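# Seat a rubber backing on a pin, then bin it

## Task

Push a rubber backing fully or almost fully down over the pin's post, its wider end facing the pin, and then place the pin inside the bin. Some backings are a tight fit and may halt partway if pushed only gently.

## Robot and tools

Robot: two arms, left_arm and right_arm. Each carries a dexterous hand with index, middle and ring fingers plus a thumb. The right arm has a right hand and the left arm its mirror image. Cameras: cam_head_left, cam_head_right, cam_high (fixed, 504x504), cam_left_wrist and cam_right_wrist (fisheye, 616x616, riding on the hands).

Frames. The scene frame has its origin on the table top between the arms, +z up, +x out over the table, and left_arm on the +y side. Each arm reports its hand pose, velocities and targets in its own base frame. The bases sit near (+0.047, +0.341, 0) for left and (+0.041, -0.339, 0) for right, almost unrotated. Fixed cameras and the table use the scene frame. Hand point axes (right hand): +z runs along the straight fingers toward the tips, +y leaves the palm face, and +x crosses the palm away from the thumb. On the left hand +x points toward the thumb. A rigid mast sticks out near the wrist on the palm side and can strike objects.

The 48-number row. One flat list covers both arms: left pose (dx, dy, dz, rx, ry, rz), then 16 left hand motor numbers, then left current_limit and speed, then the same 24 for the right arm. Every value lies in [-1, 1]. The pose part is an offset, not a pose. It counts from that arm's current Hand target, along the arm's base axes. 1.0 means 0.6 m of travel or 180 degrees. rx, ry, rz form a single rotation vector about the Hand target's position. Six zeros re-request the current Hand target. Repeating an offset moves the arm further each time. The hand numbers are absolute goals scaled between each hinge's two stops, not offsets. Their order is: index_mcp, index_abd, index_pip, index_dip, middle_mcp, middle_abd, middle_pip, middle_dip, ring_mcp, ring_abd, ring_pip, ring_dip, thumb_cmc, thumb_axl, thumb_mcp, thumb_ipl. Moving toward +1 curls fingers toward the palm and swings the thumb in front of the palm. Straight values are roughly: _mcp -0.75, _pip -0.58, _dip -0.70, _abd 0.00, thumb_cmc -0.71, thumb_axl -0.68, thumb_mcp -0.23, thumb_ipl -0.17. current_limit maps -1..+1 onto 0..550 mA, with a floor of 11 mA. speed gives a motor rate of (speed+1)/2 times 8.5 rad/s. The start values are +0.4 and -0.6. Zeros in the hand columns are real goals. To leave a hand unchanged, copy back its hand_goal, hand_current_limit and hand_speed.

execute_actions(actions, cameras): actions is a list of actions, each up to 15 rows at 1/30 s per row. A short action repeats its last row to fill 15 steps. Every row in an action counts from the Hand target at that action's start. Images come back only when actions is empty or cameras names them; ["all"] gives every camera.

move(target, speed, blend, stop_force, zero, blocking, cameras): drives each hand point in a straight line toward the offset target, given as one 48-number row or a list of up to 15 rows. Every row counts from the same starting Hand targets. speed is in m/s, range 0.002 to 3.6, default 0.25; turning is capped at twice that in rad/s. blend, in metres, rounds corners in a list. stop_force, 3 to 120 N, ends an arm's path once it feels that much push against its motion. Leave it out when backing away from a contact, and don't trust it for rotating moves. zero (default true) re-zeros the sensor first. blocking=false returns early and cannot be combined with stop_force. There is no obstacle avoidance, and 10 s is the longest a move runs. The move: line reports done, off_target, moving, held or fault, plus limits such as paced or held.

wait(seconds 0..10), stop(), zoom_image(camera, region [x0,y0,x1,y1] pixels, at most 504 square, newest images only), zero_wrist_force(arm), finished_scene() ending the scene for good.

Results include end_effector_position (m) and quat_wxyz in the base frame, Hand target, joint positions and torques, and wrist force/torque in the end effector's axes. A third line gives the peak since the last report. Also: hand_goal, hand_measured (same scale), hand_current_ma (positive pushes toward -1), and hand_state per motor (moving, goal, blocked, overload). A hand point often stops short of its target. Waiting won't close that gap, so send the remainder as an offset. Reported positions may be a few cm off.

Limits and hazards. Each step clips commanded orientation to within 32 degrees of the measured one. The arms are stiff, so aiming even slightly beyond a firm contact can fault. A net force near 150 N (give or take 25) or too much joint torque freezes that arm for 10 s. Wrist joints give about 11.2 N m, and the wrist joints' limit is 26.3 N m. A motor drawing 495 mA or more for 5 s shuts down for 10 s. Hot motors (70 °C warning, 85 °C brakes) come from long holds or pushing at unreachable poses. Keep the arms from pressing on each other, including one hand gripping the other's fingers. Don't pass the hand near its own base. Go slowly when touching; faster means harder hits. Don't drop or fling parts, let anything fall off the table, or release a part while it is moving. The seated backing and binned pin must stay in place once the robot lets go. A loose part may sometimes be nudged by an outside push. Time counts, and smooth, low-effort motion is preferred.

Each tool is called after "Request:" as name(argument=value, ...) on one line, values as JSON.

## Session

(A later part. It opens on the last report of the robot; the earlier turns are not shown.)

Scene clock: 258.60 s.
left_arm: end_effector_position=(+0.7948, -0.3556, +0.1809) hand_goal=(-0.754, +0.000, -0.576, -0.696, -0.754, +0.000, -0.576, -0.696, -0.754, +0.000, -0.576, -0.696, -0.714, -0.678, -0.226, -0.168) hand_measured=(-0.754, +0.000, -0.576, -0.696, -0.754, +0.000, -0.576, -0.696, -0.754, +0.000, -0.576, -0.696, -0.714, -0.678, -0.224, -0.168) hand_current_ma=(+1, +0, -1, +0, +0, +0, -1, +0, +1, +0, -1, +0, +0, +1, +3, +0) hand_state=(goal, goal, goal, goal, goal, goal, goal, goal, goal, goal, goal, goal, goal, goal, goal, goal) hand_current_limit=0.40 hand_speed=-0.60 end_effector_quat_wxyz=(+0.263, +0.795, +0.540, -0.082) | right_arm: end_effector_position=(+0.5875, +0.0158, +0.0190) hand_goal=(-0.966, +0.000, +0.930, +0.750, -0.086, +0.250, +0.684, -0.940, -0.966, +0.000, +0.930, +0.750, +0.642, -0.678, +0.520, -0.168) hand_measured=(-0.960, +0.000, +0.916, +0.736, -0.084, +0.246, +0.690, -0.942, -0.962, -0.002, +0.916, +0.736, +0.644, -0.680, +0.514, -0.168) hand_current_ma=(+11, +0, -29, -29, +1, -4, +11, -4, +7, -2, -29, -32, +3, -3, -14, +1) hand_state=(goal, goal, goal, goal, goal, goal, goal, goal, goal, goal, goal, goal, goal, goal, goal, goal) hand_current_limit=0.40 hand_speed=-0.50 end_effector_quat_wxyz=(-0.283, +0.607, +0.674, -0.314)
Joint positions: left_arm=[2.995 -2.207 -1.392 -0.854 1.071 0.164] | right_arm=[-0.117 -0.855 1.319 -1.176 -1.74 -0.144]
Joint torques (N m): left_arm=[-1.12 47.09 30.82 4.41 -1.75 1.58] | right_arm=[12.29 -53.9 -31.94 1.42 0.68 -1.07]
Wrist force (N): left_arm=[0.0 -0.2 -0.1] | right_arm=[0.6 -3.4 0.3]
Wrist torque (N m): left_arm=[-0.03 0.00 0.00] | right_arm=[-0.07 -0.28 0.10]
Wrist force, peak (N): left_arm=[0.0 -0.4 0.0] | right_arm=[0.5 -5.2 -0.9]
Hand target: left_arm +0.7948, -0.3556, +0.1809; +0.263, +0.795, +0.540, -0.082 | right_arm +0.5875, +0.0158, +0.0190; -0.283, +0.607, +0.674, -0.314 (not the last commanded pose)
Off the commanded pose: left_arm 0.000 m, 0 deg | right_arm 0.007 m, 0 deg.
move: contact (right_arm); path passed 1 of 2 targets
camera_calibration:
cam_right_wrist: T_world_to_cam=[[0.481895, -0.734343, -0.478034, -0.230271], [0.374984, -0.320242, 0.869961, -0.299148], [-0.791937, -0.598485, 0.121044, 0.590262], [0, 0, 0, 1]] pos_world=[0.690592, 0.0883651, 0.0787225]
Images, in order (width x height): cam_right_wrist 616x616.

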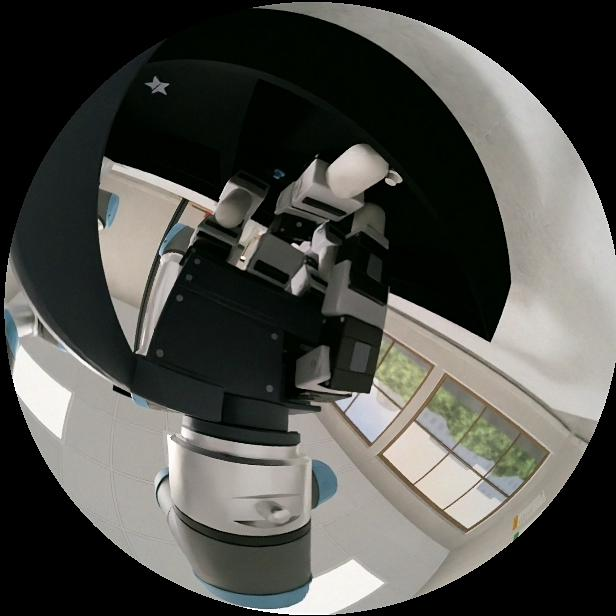

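Request:
move(target=[[0,0,0,0,0,0,-0.754,0,-0.576,-0.696,-0.754,0,-0.576,-0.696,-0.754,0,-0.576,-0.696,-0.714,-0.678,-0.226,-0.168,0.4,-0.6, -0.0007,0,0.0125,0,0,0, -0.965,0,0.93,0.75, -0.085,0.25,0.684,-0.94, -0.965,0,0.93,0.75, 0.643,-0.678,0.52,-0.168, 0.4,-0.5],[0,0,0,0,0,0,-0.754,0,-0.576,-0.696,-0.754,0,-0.576,-0.696,-0.754,0,-0.576,-0.696,-0.714,-0.678,-0.226,-0.168,0.4,-0.6, -0.0007,0,0.0125,0,0,0, -0.965,0,0.93,0.75, -0.085,0.25,0.660,-0.98, -0.965,0,0.93,0.75, 0.643,-0.678,0.281,-0.168, 0.4,-0.5]], speed=0.05)

Request:
move(target=[[0,0,0,0,0,0,-0.754,0,-0.576,-0.696,-0.754,0,-0.576,-0.696,-0.754,0,-0.576,-0.696,-0.714,-0.678,-0.226,-0.168,0.4,-0.6, 0,0,-0.005,0,0,0, -0.965,0,0.93,0.75, -0.085,0.25,0.660,-0.98, -0.965,0,0.93,0.75, 0.643,-0.678,0.281,-0.168, 0.4,-0.5],[0,0,0,0,0,0,-0.754,0,-0.576,-0.696,-0.754,0,-0.576,-0.696,-0.754,0,-0.576,-0.696,-0.714,-0.678,-0.226,-0.168,0.4,-0.6, 0,0,-0.02,0,0,0, -0.965,0,0.93,0.75, -0.085,0.25,0.660,-0.98, -0.965,0,0.93,0.75, 0.643,-0.678,0.281,-0.168, 0.4,-0.5]], speed=[0.03, 0.005], stop_force=3, cameras=["cam_right_wrist"])

Request:
zoom_image(camera="cam_right_wrist", region=[330, 110, 450, 230])

Scene clock: 260.77 s.
left_arm: end_effector_position=(+0.7948, -0.3556, +0.1809) hand_goal=(-0.754, +0.000, -0.576, -0.696, -0.754, +0.000, -0.576, -0.696, -0.754, +0.000, -0.576, -0.696, -0.714, -0.678, -0.226, -0.168) hand_measured=(-0.754, +0.000, -0.576, -0.696, -0.754, +0.000, -0.576, -0.696, -0.754, +0.000, -0.576, -0.696, -0.714, -0.678, -0.224, -0.168) hand_current_ma=(+1, +0, -1, +0, +0, +0, -1, +0, +1, +0, -1, +0, +0, +1, +3, +0) hand_state=(goal, goal, goal, goal, goal, goal, goal, goal, goal, goal, goal, goal, goal, goal, goal, goal) hand_current_limit=0.40 hand_speed=-0.60 end_effector_quat_wxyz=(+0.263, +0.795, +0.540, -0.082) | right_arm: end_effector_position=(+0.5871, +0.0159, +0.0265) hand_goal=(-0.966, +0.000, +0.930, +0.750, -0.086, +0.250, +0.660, -0.980, -0.966, +0.000, +0.930, +0.750, +0.642, -0.678, +0.280, -0.168) hand_measured=(-0.960, +0.000, +0.916, +0.736, -0.084, +0.246, +0.660, -0.978, -0.962, -0.002, +0.916, +0.736, +0.644, -0.680, +0.282, -0.168) hand_current_ma=(+11, +0, -29, -29, +1, -4, +0, +3, +7, -2, -29, -32, +3, -3, +3, +1) hand_state=(goal, goal, goal, goal, goal, goal, goal, goal, goal, goal, goal, goal, goal, goal, goal, goal) hand_current_limit=0.40 hand_speed=-0.50 end_effector_quat_wxyz=(-0.283, +0.607, +0.674, -0.314)
Joint positions: left_arm=[2.995 -2.207 -1.392 -0.854 1.071 0.164] | right_arm=[-0.117 -0.863 1.314 -1.161 -1.74 -0.144]
Joint torques (N m): left_arm=[-1.28 46.9 31.25 4.45 -1.9 1.62] | right_arm=[-8.9 -55.28 -33.12 1.58 -1.11 -1.14]
Wrist force (N): left_arm=[-0.2 0.0 -0.1] | right_arm=[0.5 -1.2 0.9]
Wrist torque (N m): left_arm=[0.00 0.03 -0.02] | right_arm=[-0.02 -0.29 0.16]
Wrist force, peak (N): left_arm=[-0.3 -0.4 -0.2] | right_arm=[0.6 -3.6 0.2]
Hand target: left_arm +0.7948, -0.3556, +0.1809; +0.263, +0.795, +0.540, -0.082 | right_arm +0.5871, +0.0158, +0.0265; -0.283, +0.607, +0.674, -0.314
Off the commanded pose: left_arm 0.000 m, 0 deg | right_arm 0.000 m, 0 deg.
move: done

Scene clock: 262.63 s.
left_arm: end_effector_position=(+0.7948, -0.3556, +0.1809) hand_goal=(-0.754, +0.000, -0.576, -0.696, -0.754, +0.000, -0.576, -0.696, -0.754, +0.000, -0.576, -0.696, -0.714, -0.678, -0.226, -0.168) hand_measured=(-0.754, +0.000, -0.576, -0.696, -0.754, +0.000, -0.576, -0.696, -0.754, +0.000, -0.576, -0.696, -0.714, -0.678, -0.224, -0.168) hand_current_ma=(+1, +0, -1, +0, +0, +0, -1, +0, +1, +0, -1, +0, +0, +1, +3, +0) hand_state=(goal, goal, goal, goal, goal, goal, goal, goal, goal, goal, goal, goal, goal, goal, goal, goal) hand_current_limit=0.40 hand_speed=-0.60 end_effector_quat_wxyz=(+0.263, +0.795, +0.540, -0.082) | right_arm: end_effector_position=(+0.5871, +0.0158, +0.0219) hand_goal=(-0.966, +0.000, +0.930, +0.750, -0.086, +0.250, +0.660, -0.980, -0.966, +0.000, +0.930, +0.750, +0.642, -0.678, +0.280, -0.168) hand_measured=(-0.960, +0.000, +0.916, +0.736, -0.084, +0.246, +0.660, -0.978, -0.962, -0.002, +0.916, +0.736, +0.644, -0.680, +0.282, -0.168) hand_current_ma=(+11, +0, -29, -29, +1, -4, +0, +3, +7, -2, -29, -32, +3, -3, +3, +1) hand_state=(goal, goal, goal, goal, goal, goal, goal, goal, goal, goal, goal, goal, goal, goal, goal, goal) hand_current_limit=0.40 hand_speed=-0.50 end_effector_quat_wxyz=(-0.283, +0.607, +0.674, -0.314)
Joint positions: left_arm=[2.995 -2.207 -1.392 -0.854 1.071 0.164] | right_arm=[-0.117 -0.859 1.318 -1.171 -1.74 -0.144]
Joint torques (N m): left_arm=[-1.01 46.81 31.13 4.33 -1.84 1.71] | right_arm=[-10.66 -53.47 -32.07 1.57 -1.1 -1.14]
Wrist force (N): left_arm=[-0.2 -0.1 0.1] | right_arm=[0.6 -4.0 -1.4]
Wrist torque (N m): left_arm=[-0.03 0.03 -0.01] | right_arm=[-0.15 -0.31 0.17]
Wrist force, peak (N): left_arm=[-0.1 -0.6 -0.2] | right_arm=[0.3 -6.1 -2.8]
Hand target: left_arm +0.7948, -0.3556, +0.1809; +0.263, +0.795, +0.540, -0.082 | right_arm +0.5871, +0.0158, +0.0219; -0.283, +0.607, +0.674, -0.314 (not the last commanded pose)
Off the commanded pose: left_arm 0.000 m, 0 deg | right_arm 0.007 m, 0 deg.
move: contact (right_arm); path passed 1 of 2 targets
camera_calibration:
cam_right_wrist: T_world_to_cam=[[0.481954, -0.734299, -0.478042, -0.228783], [0.37501, -0.320222, 0.869957, -0.301453], [-0.791889, -0.59855, 0.121037, 0.58958], [0, 0, 0, 1]] pos_world=[0.690193, 0.0883651, 0.0815225]
Images, in order (width x height): cam_right_wrist 616x616.

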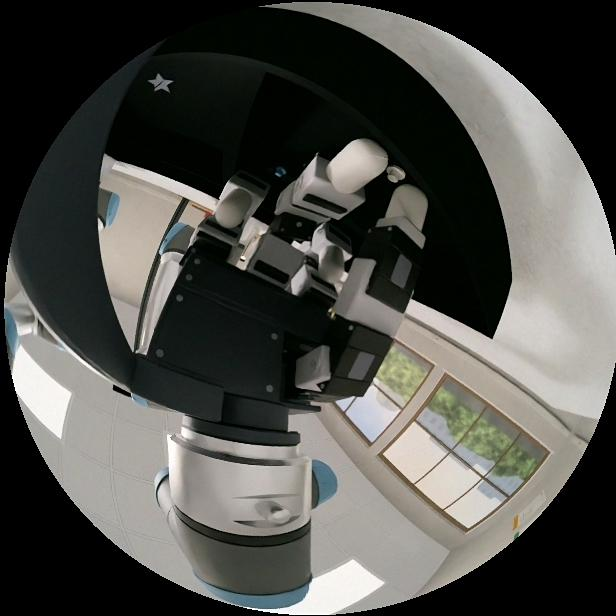

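Scaled by 4.200 from the camera's 616x616 image, which has a finer 880x880 frame.

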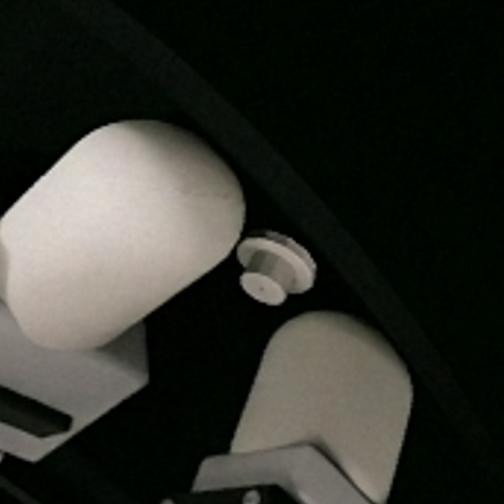

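Request:
move(target=[[0,0,0,0,0,0,-0.754,0,-0.576,-0.696,-0.754,0,-0.576,-0.696,-0.754,0,-0.576,-0.696,-0.714,-0.678,-0.226,-0.168,0.4,-0.6, -0.0013,-0.0016,0.0005,0,0,0, -0.965,0,0.93,0.75, -0.085,0.25,0.660,-0.98, -0.965,0,0.93,0.75, 0.643,-0.678,0.281,-0.168, 0.4,-0.7],[0,0,0,0,0,0,-0.754,0,-0.576,-0.696,-0.754,0,-0.576,-0.696,-0.754,0,-0.576,-0.696,-0.714,-0.678,-0.226,-0.168,0.4,-0.6, -0.0013,-0.0016,0.0005,0,0,0, -0.965,0,0.93,0.75, -0.085,0.155,0.660,-0.98, -0.965,0,0.93,0.75, 0.670,-0.678,0.281,-0.168, 0.4,-0.7]], speed=0.02, cameras=["cam_right_wrist"])

Request:
zoom_image(camera="cam_right_wrist", region=[340, 120, 440, 220])

Scene clock: 264.57 s.
left_arm: end_effector_position=(+0.7948, -0.3556, +0.1809) hand_goal=(-0.754, +0.000, -0.576, -0.696, -0.754, +0.000, -0.576, -0.696, -0.754, +0.000, -0.576, -0.696, -0.714, -0.678, -0.226, -0.168) hand_measured=(-0.754, +0.000, -0.576, -0.696, -0.754, +0.000, -0.576, -0.696, -0.754, +0.000, -0.576, -0.696, -0.714, -0.678, -0.224, -0.168) hand_current_ma=(+1, +0, -1, +0, +0, +0, -1, +0, +1, +0, -1, +0, +0, +1, +3, +0) hand_state=(goal, goal, goal, goal, goal, goal, goal, goal, goal, goal, goal, goal, goal, goal, goal, goal) hand_current_limit=0.40 hand_speed=-0.60 end_effector_quat_wxyz=(+0.263, +0.795, +0.540, -0.082) | right_arm: end_effector_position=(+0.5863, +0.0149, +0.0222) hand_goal=(-0.966, +0.000, +0.930, +0.750, -0.086, +0.154, +0.660, -0.980, -0.966, +0.000, +0.930, +0.750, +0.670, -0.678, +0.280, -0.168) hand_measured=(-0.960, +0.000, +0.916, +0.736, -0.084, +0.156, +0.660, -0.978, -0.962, -0.002, +0.916, +0.736, +0.666, -0.678, +0.278, -0.168) hand_current_ma=(+11, +0, -29, -29, +1, +3, +0, +3, +7, -2, -29, -32, -4, +1, -2, +0) hand_state=(goal, goal, goal, goal, goal, goal, goal, goal, goal, goal, goal, goal, goal, goal, goal, goal) hand_current_limit=0.40 hand_speed=-0.70 end_effector_quat_wxyz=(-0.283, +0.607, +0.674, -0.314)
Joint positions: left_arm=[2.995 -2.207 -1.392 -0.854 1.071 0.164] | right_arm=[-0.119 -0.861 1.321 -1.172 -1.741 -0.145]
Joint torques (N m): left_arm=[-0.63 47.73 30.92 4.51 -1.99 1.66] | right_arm=[-11.9 -55.25 -3.68 -2.17 -1.52 -1.29]
Wrist force (N): left_arm=[0.0 -0.2 -0.1] | right_arm=[1.1 -1.3 0.1]
Wrist torque (N m): left_arm=[-0.02 0.00 0.01] | right_arm=[0.05 -0.22 0.24]
Wrist force, peak (N): left_arm=[-0.1 -0.5 -0.1] | right_arm=[0.6 -4.5 -1.5]
Hand target: left_arm +0.7948, -0.3556, +0.1809; +0.263, +0.795, +0.540, -0.082 | right_arm +0.5863, +0.0149, +0.0222; -0.283, +0.607, +0.674, -0.314
Off the commanded pose: left_arm 0.000 m, 0 deg | right_arm 0.000 m, 0 deg.
move: done
camera_calibration:
cam_right_wrist: T_world_to_cam=[[0.481954, -0.734299, -0.478042, -0.228915], [0.37501, -0.320222, 0.869957, -0.301703], [-0.791889, -0.59855, 0.121037, 0.588371], [0, 0, 0, 1]] pos_world=[0.689393, 0.0874651, 0.0818225]
Images, in order (width x height): cam_right_wrist 616x616.

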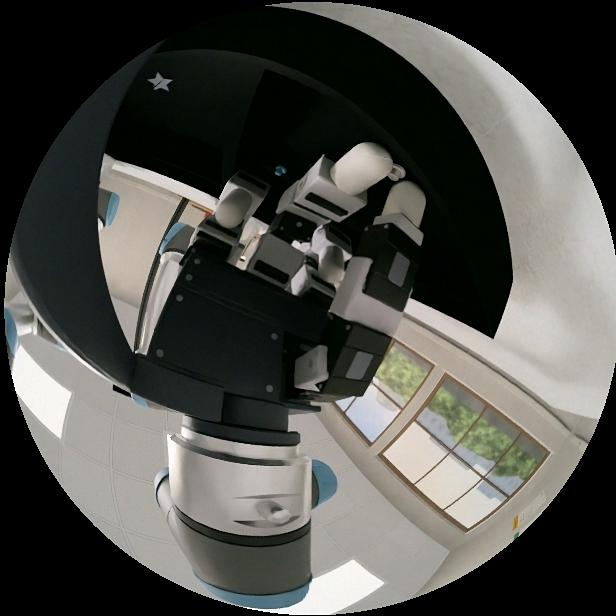

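Scaled by 5.040 from the camera's 616x616 image, which has a finer 880x880 frame.

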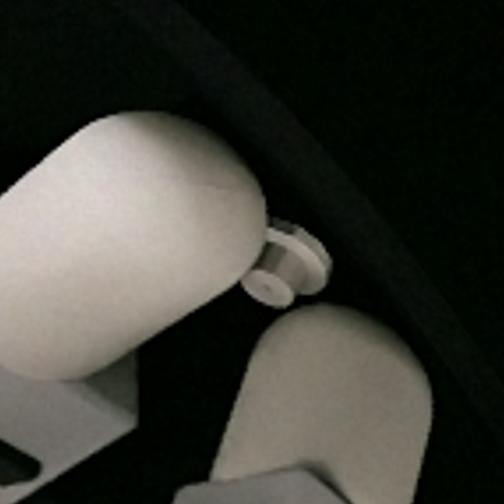

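Request:
move(target=[[0,0,0,0,0,0,-0.754,0,-0.576,-0.696,-0.754,0,-0.576,-0.696,-0.754,0,-0.576,-0.696,-0.714,-0.678,-0.226,-0.168,0.4,-0.6, 0,0,0,0,0,0, -0.965,0,0.93,0.75, -0.085,0.115,0.660,-0.98, -0.965,0,0.93,0.75, 0.682,-0.678,0.281,-0.168, 0.4,-0.8]], speed=0.02, cameras=["cam_right_wrist"])

Request:
zoom_image(camera="cam_right_wrist", region=[340, 120, 440, 220])

Scene clock: 272.17 s.
left_arm: end_effector_position=(+0.7948, -0.3556, +0.1809) hand_goal=(-0.754, +0.000, -0.576, -0.696, -0.754, +0.000, -0.576, -0.696, -0.754, +0.000, -0.576, -0.696, -0.714, -0.678, -0.226, -0.168) hand_measured=(-0.754, +0.000, -0.576, -0.696, -0.754, +0.000, -0.576, -0.696, -0.754, +0.000, -0.576, -0.696, -0.714, -0.678, -0.224, -0.168) hand_current_ma=(+1, +0, -1, +0, +0, +0, -1, +0, +1, +0, -1, +0, +0, +1, +3, +0) hand_state=(goal, goal, goal, goal, goal, goal, goal, goal, goal, goal, goal, goal, goal, goal, goal, goal) hand_current_limit=0.40 hand_speed=-0.60 end_effector_quat_wxyz=(+0.263, +0.795, +0.540, -0.082) | right_arm: end_effector_position=(+0.5863, +0.0149, +0.0222) hand_goal=(-0.966, +0.000, +0.930, +0.750, -0.086, +0.114, +0.660, -0.980, -0.966, +0.000, +0.930, +0.750, +0.682, -0.678, +0.280, -0.168) hand_measured=(-0.960, +0.000, +0.916, +0.736, -0.084, +0.116, +0.660, -0.978, -0.962, -0.002, +0.916, +0.736, +0.678, -0.678, +0.278, -0.168) hand_current_ma=(+11, +0, -29, -29, +1, +3, +0, +3, +7, -2, -29, -32, -5, +1, -2, +0) hand_state=(goal, goal, goal, goal, goal, goal, goal, goal, goal, goal, goal, goal, goal, goal, goal, goal) hand_current_limit=0.40 hand_speed=-0.80 end_effector_quat_wxyz=(-0.283, +0.607, +0.674, -0.314)
Joint positions: left_arm=[2.995 -2.207 -1.392 -0.854 1.071 0.164] | right_arm=[-0.119 -0.861 1.321 -1.172 -1.741 -0.145]
Joint torques (N m): left_arm=[-0.57 47.6 31.1 4.49 -1.89 1.54] | right_arm=[-12.02 -55.15 -4.19 -2.16 -1.74 -1.51]
Wrist force (N): left_arm=[-0.2 -0.2 -0.2] | right_arm=[1.2 -1.6 0.1]
Wrist torque (N m): left_arm=[-0.02 0.02 -0.01] | right_arm=[0.03 -0.21 0.24]
Wrist force, peak (N): left_arm=[-0.2 -0.3 0.3] | right_arm=[1.6 -1.7 0.3]
Hand target: left_arm +0.7948, -0.3556, +0.1809; +0.263, +0.795, +0.540, -0.082 | right_arm +0.5863, +0.0149, +0.0222; -0.283, +0.607, +0.674, -0.314
Off the commanded pose: left_arm 0.000 m, 0 deg | right_arm 0.000 m, 0 deg.
move: done
camera_calibration:
cam_right_wrist: T_world_to_cam=[[0.481954, -0.734299, -0.478042, -0.228915], [0.37501, -0.320222, 0.869957, -0.301703], [-0.791889, -0.59855, 0.121037, 0.588371], [0, 0, 0, 1]] pos_world=[0.689393, 0.0874651, 0.0818225]
Images, in order (width x height): cam_right_wrist 616x616.

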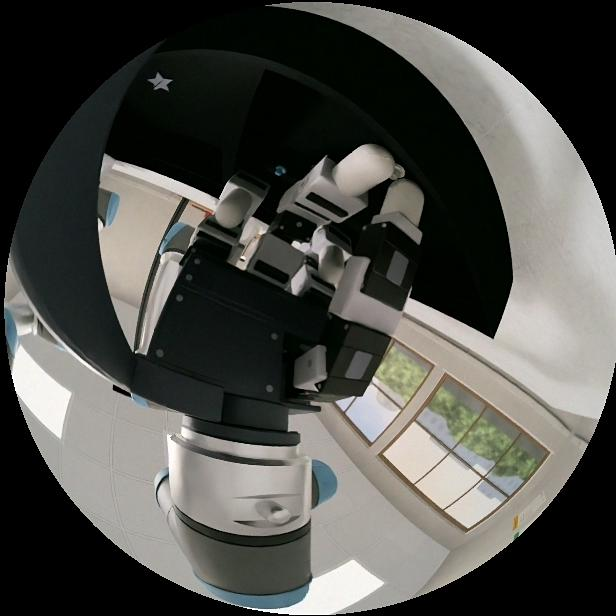

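Scaled by 5.040 from the camera's 616x616 image, which has a finer 880x880 frame.

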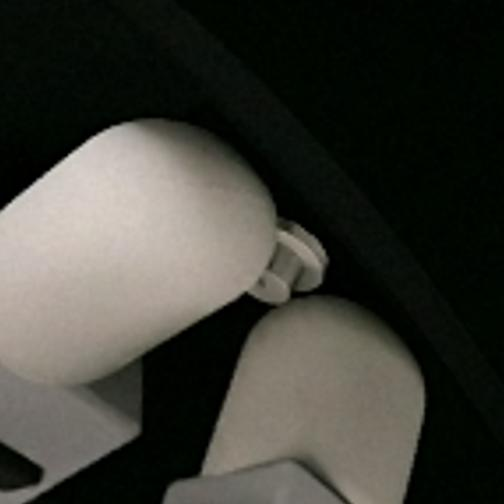

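Request:
move(target=[[0,0,0,0,0,0,-0.754,0,-0.576,-0.696,-0.754,0,-0.576,-0.696,-0.754,0,-0.576,-0.696,-0.714,-0.678,-0.226,-0.168,0.4,-0.6, 0,0,0,0,0,0, -0.965,0,0.93,0.75, -0.085,0.085,0.660,-0.98, -0.965,0,0.93,0.75, 0.690,-0.678,0.281,-0.168, 0.4,-0.8]], speed=0.02, cameras=["cam_right_wrist"])

Request:
zoom_image(camera="cam_right_wrist", region=[340, 120, 440, 220])

Scene clock: 273.03 s.
left_arm: end_effector_position=(+0.7948, -0.3556, +0.1809) hand_goal=(-0.754, +0.000, -0.576, -0.696, -0.754, +0.000, -0.576, -0.696, -0.754, +0.000, -0.576, -0.696, -0.714, -0.678, -0.226, -0.168) hand_measured=(-0.754, +0.000, -0.576, -0.696, -0.754, +0.000, -0.576, -0.696, -0.754, +0.000, -0.576, -0.696, -0.714, -0.678, -0.224, -0.168) hand_current_ma=(+1, +0, -1, +0, +0, +0, -1, +0, +1, +0, -1, +0, +0, +1, +3, +0) hand_state=(goal, goal, goal, goal, goal, goal, goal, goal, goal, goal, goal, goal, goal, goal, goal, goal) hand_current_limit=0.40 hand_speed=-0.60 end_effector_quat_wxyz=(+0.263, +0.795, +0.540, -0.082) | right_arm: end_effector_position=(+0.5863, +0.0149, +0.0222) hand_goal=(-0.966, +0.000, +0.930, +0.750, -0.086, +0.084, +0.660, -0.980, -0.966, +0.000, +0.930, +0.750, +0.690, -0.678, +0.280, -0.168) hand_measured=(-0.960, +0.000, +0.916, +0.736, -0.084, +0.086, +0.660, -0.978, -0.962, -0.002, +0.916, +0.736, +0.686, -0.678, +0.278, -0.168) hand_current_ma=(+11, +0, -29, -29, +1, +3, +0, +3, +7, -2, -29, -32, -6, +1, -2, +0) hand_state=(goal, goal, goal, goal, goal, goal, goal, goal, goal, goal, goal, goal, goal, goal, goal, goal) hand_current_limit=0.40 hand_speed=-0.80 end_effector_quat_wxyz=(-0.283, +0.607, +0.674, -0.314)
Joint positions: left_arm=[2.995 -2.207 -1.392 -0.854 1.071 0.164] | right_arm=[-0.119 -0.861 1.321 -1.172 -1.741 -0.145]
Joint torques (N m): left_arm=[-0.86 46.77 30.87 4.43 -1.95 1.69] | right_arm=[-11.78 -54.84 -4.64 -2.33 -1.76 -1.47]
Wrist force (N): left_arm=[-0.1 -0.1 0.0] | right_arm=[1.3 -1.7 0.1]
Wrist torque (N m): left_arm=[-0.03 0.02 -0.01] | right_arm=[0.02 -0.24 0.25]
Wrist force, peak (N): left_arm=[-0.1 -0.4 -0.2] | right_arm=[1.4 -1.7 0.3]
Hand target: left_arm +0.7948, -0.3556, +0.1809; +0.263, +0.795, +0.540, -0.082 | right_arm +0.5863, +0.0149, +0.0222; -0.283, +0.607, +0.674, -0.314
Off the commanded pose: left_arm 0.000 m, 0 deg | right_arm 0.000 m, 0 deg.
move: done
camera_calibration:
cam_right_wrist: T_world_to_cam=[[0.481954, -0.734299, -0.478042, -0.228915], [0.37501, -0.320222, 0.869957, -0.301703], [-0.791889, -0.59855, 0.121037, 0.588371], [0, 0, 0, 1]] pos_world=[0.689393, 0.0874651, 0.0818225]
Images, in order (width x height): cam_right_wrist 616x616.

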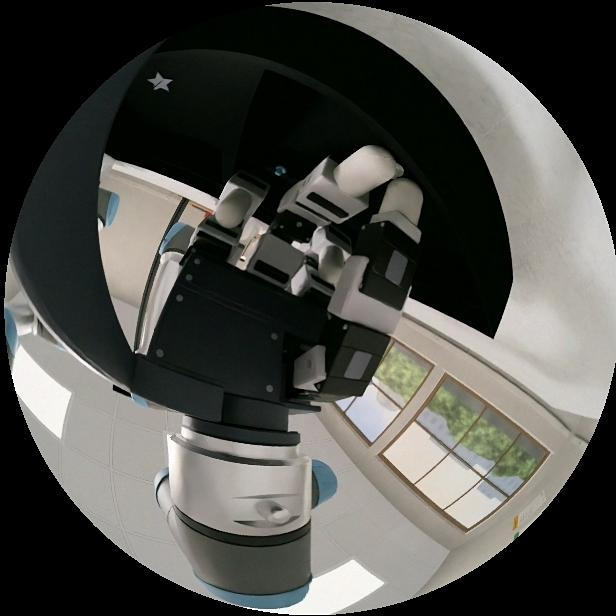

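Scaled by 5.040 from the camera's 616x616 image, which has a finer 880x880 frame.

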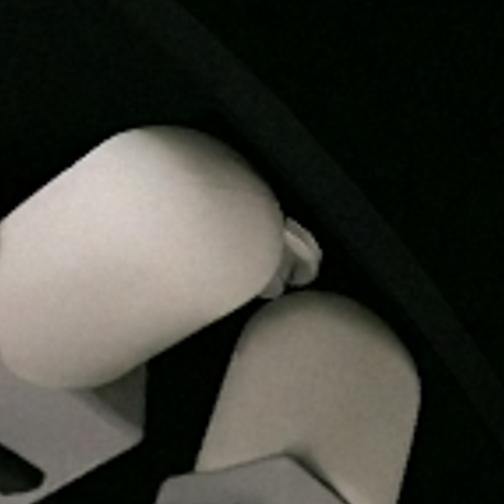

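Request:
move(target=[[0,0,0,0,0,0,-0.754,0,-0.576,-0.696,-0.754,0,-0.576,-0.696,-0.754,0,-0.576,-0.696,-0.714,-0.678,-0.226,-0.168,0.4,-0.6, 0,0,0,0,0,0, -0.965,0,0.93,0.75, -0.085,0.05,0.660,-0.98, -0.965,0,0.93,0.75, 0.692,-0.678,0.281,-0.168, 0.4,-0.85]], speed=0.02, cameras=["cam_right_wrist"])

Request:
zoom_image(camera="cam_right_wrist", region=[340, 120, 440, 220])

Scene clock: 273.97 s.
left_arm: end_effector_position=(+0.7948, -0.3556, +0.1809) hand_goal=(-0.754, +0.000, -0.576, -0.696, -0.754, +0.000, -0.576, -0.696, -0.754, +0.000, -0.576, -0.696, -0.714, -0.678, -0.226, -0.168) hand_measured=(-0.754, +0.000, -0.576, -0.696, -0.754, +0.000, -0.576, -0.696, -0.754, +0.000, -0.576, -0.696, -0.714, -0.678, -0.224, -0.168) hand_current_ma=(+1, +0, -1, +0, +0, +0, -1, +0, +1, +0, -1, +0, +0, +1, +3, +0) hand_state=(goal, goal, goal, goal, goal, goal, goal, goal, goal, goal, goal, goal, goal, goal, goal, goal) hand_current_limit=0.40 hand_speed=-0.60 end_effector_quat_wxyz=(+0.263, +0.795, +0.540, -0.082) | right_arm: end_effector_position=(+0.5863, +0.0149, +0.0222) hand_goal=(-0.966, +0.000, +0.930, +0.750, -0.086, +0.050, +0.660, -0.980, -0.966, +0.000, +0.930, +0.750, +0.692, -0.678, +0.280, -0.168) hand_measured=(-0.960, +0.000, +0.916, +0.736, -0.084, +0.054, +0.660, -0.978, -0.962, -0.002, +0.916, +0.736, +0.688, -0.678, +0.278, -0.168) hand_current_ma=(+11, +0, -29, -29, +1, +4, +0, +3, +7, -2, -29, -32, -6, +1, -2, +0) hand_state=(goal, goal, goal, goal, goal, goal, goal, goal, goal, goal, goal, goal, goal, goal, goal, goal) hand_current_limit=0.40 hand_speed=-0.85 end_effector_quat_wxyz=(-0.283, +0.607, +0.674, -0.314)
Joint positions: left_arm=[2.995 -2.207 -1.392 -0.854 1.071 0.164] | right_arm=[-0.119 -0.861 1.321 -1.172 -1.741 -0.145]
Joint torques (N m): left_arm=[-0.64 47.25 31.29 4.44 -1.96 1.69] | right_arm=[-11.25 -54.34 -4.53 -2.17 -1.48 -1.41]
Wrist force (N): left_arm=[0.0 -0.1 0.0] | right_arm=[1.2 -1.7 0.3]
Wrist torque (N m): left_arm=[-0.02 0.01 0.00] | right_arm=[0.00 -0.23 0.24]
Wrist force, peak (N): left_arm=[0.0 -0.5 -0.2] | right_arm=[1.6 -1.6 0.2]
Hand target: left_arm +0.7948, -0.3556, +0.1809; +0.263, +0.795, +0.540, -0.082 | right_arm +0.5863, +0.0149, +0.0222; -0.283, +0.607, +0.674, -0.314
Off the commanded pose: left_arm 0.000 m, 0 deg | right_arm 0.000 m, 0 deg.
move: done
camera_calibration:
cam_right_wrist: T_world_to_cam=[[0.481954, -0.734299, -0.478042, -0.228915], [0.37501, -0.320222, 0.869957, -0.301703], [-0.791889, -0.59855, 0.121037, 0.588371], [0, 0, 0, 1]] pos_world=[0.689393, 0.0874651, 0.0818225]
Images, in order (width x height): cam_right_wrist 616x616.

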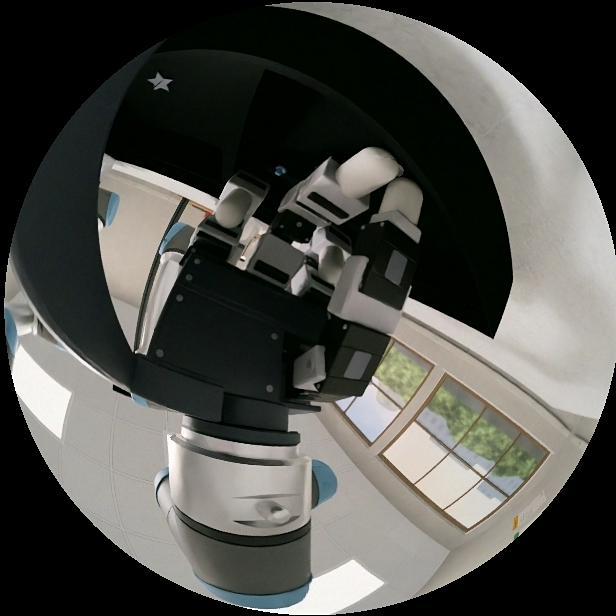

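Scaled by 5.040 from the camera's 616x616 image, which has a finer 880x880 frame.

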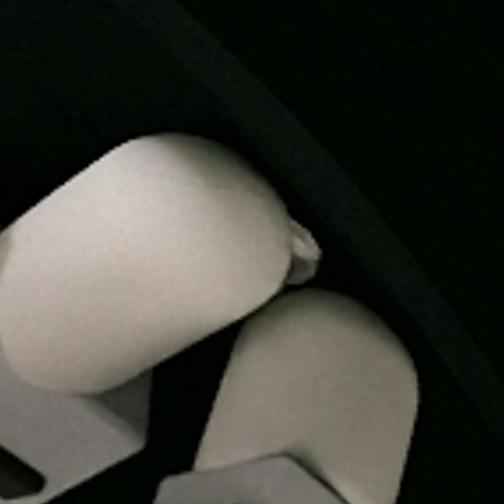

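Request:
move(target=[[0,0,0,0,0,0,-0.754,0,-0.576,-0.696,-0.754,0,-0.576,-0.696,-0.754,0,-0.576,-0.696,-0.714,-0.678,-0.226,-0.168,0.4,-0.6, 0,0,0,0,0,0, -0.965,0,0.93,0.75, -0.085,0.01,0.660,-0.98, -0.965,0,0.93,0.75, 0.700,-0.678,0.281,-0.168, 0.4,-0.85]], speed=0.02, cameras=["cam_right_wrist"])

Request:
zoom_image(camera="cam_right_wrist", region=[340, 120, 440, 220])

Scene clock: 276.00 s.
left_arm: end_effector_position=(+0.7948, -0.3556, +0.1809) hand_goal=(-0.754, +0.000, -0.576, -0.696, -0.754, +0.000, -0.576, -0.696, -0.754, +0.000, -0.576, -0.696, -0.714, -0.678, -0.226, -0.168) hand_measured=(-0.754, +0.000, -0.576, -0.696, -0.754, +0.000, -0.576, -0.696, -0.754, +0.000, -0.576, -0.696, -0.714, -0.678, -0.224, -0.168) hand_current_ma=(+1, +0, -1, +0, +0, +0, -1, +0, +1, +0, -1, +0, +0, +1, +3, +0) hand_state=(goal, goal, goal, goal, goal, goal, goal, goal, goal, goal, goal, goal, goal, goal, goal, goal) hand_current_limit=0.40 hand_speed=-0.60 end_effector_quat_wxyz=(+0.263, +0.795, +0.540, -0.082) | right_arm: end_effector_position=(+0.5863, +0.0149, +0.0222) hand_goal=(-0.966, +0.000, +0.930, +0.750, -0.086, +0.010, +0.660, -0.980, -0.966, +0.000, +0.930, +0.750, +0.700, -0.678, +0.280, -0.168) hand_measured=(-0.960, +0.000, +0.916, +0.736, -0.084, +0.026, +0.660, -0.978, -0.962, -0.002, +0.916, +0.736, +0.690, -0.682, +0.278, -0.168) hand_current_ma=(+11, +0, -29, -29, +1, +30, +0, +3, +7, -2, -29, -32, -19, -6, -2, +0) hand_state=(goal, goal, goal, goal, goal, goal, goal, goal, goal, goal, goal, goal, goal, goal, goal, goal) hand_current_limit=0.40 hand_speed=-0.85 end_effector_quat_wxyz=(-0.283, +0.607, +0.674, -0.314)
Joint positions: left_arm=[2.995 -2.207 -1.392 -0.854 1.071 0.164] | right_arm=[-0.119 -0.861 1.321 -1.172 -1.741 -0.145]
Joint torques (N m): left_arm=[-0.65 47.26 30.89 4.53 -1.95 1.63] | right_arm=[-12.81 -53.88 -3.99 -2.1 -1.63 -1.41]
Wrist force (N): left_arm=[0.0 -0.1 -0.2] | right_arm=[1.6 -2.0 -0.3]
Wrist torque (N m): left_arm=[0.00 0.00 0.00] | right_arm=[-0.01 -0.23 0.22]
Wrist force, peak (N): left_arm=[-0.4 -0.2 -0.2] | right_arm=[1.7 -2.2 -0.3]
Hand target: left_arm +0.7948, -0.3556, +0.1809; +0.263, +0.795, +0.540, -0.082 | right_arm +0.5863, +0.0149, +0.0222; -0.283, +0.607, +0.674, -0.314
Off the commanded pose: left_arm 0.000 m, 0 deg | right_arm 0.000 m, 0 deg.
move: done
camera_calibration:
cam_right_wrist: T_world_to_cam=[[0.481954, -0.734299, -0.478042, -0.228915], [0.37501, -0.320222, 0.869957, -0.301703], [-0.791889, -0.59855, 0.121037, 0.588371], [0, 0, 0, 1]] pos_world=[0.689393, 0.0874651, 0.0818225]
Images, in order (width x height): cam_right_wrist 616x616.

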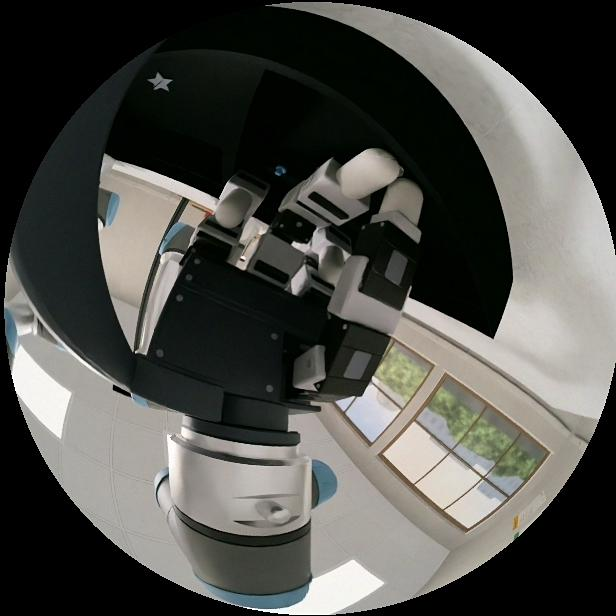

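Scaled by 5.040 from the camera's 616x616 image, which has a finer 880x880 frame.

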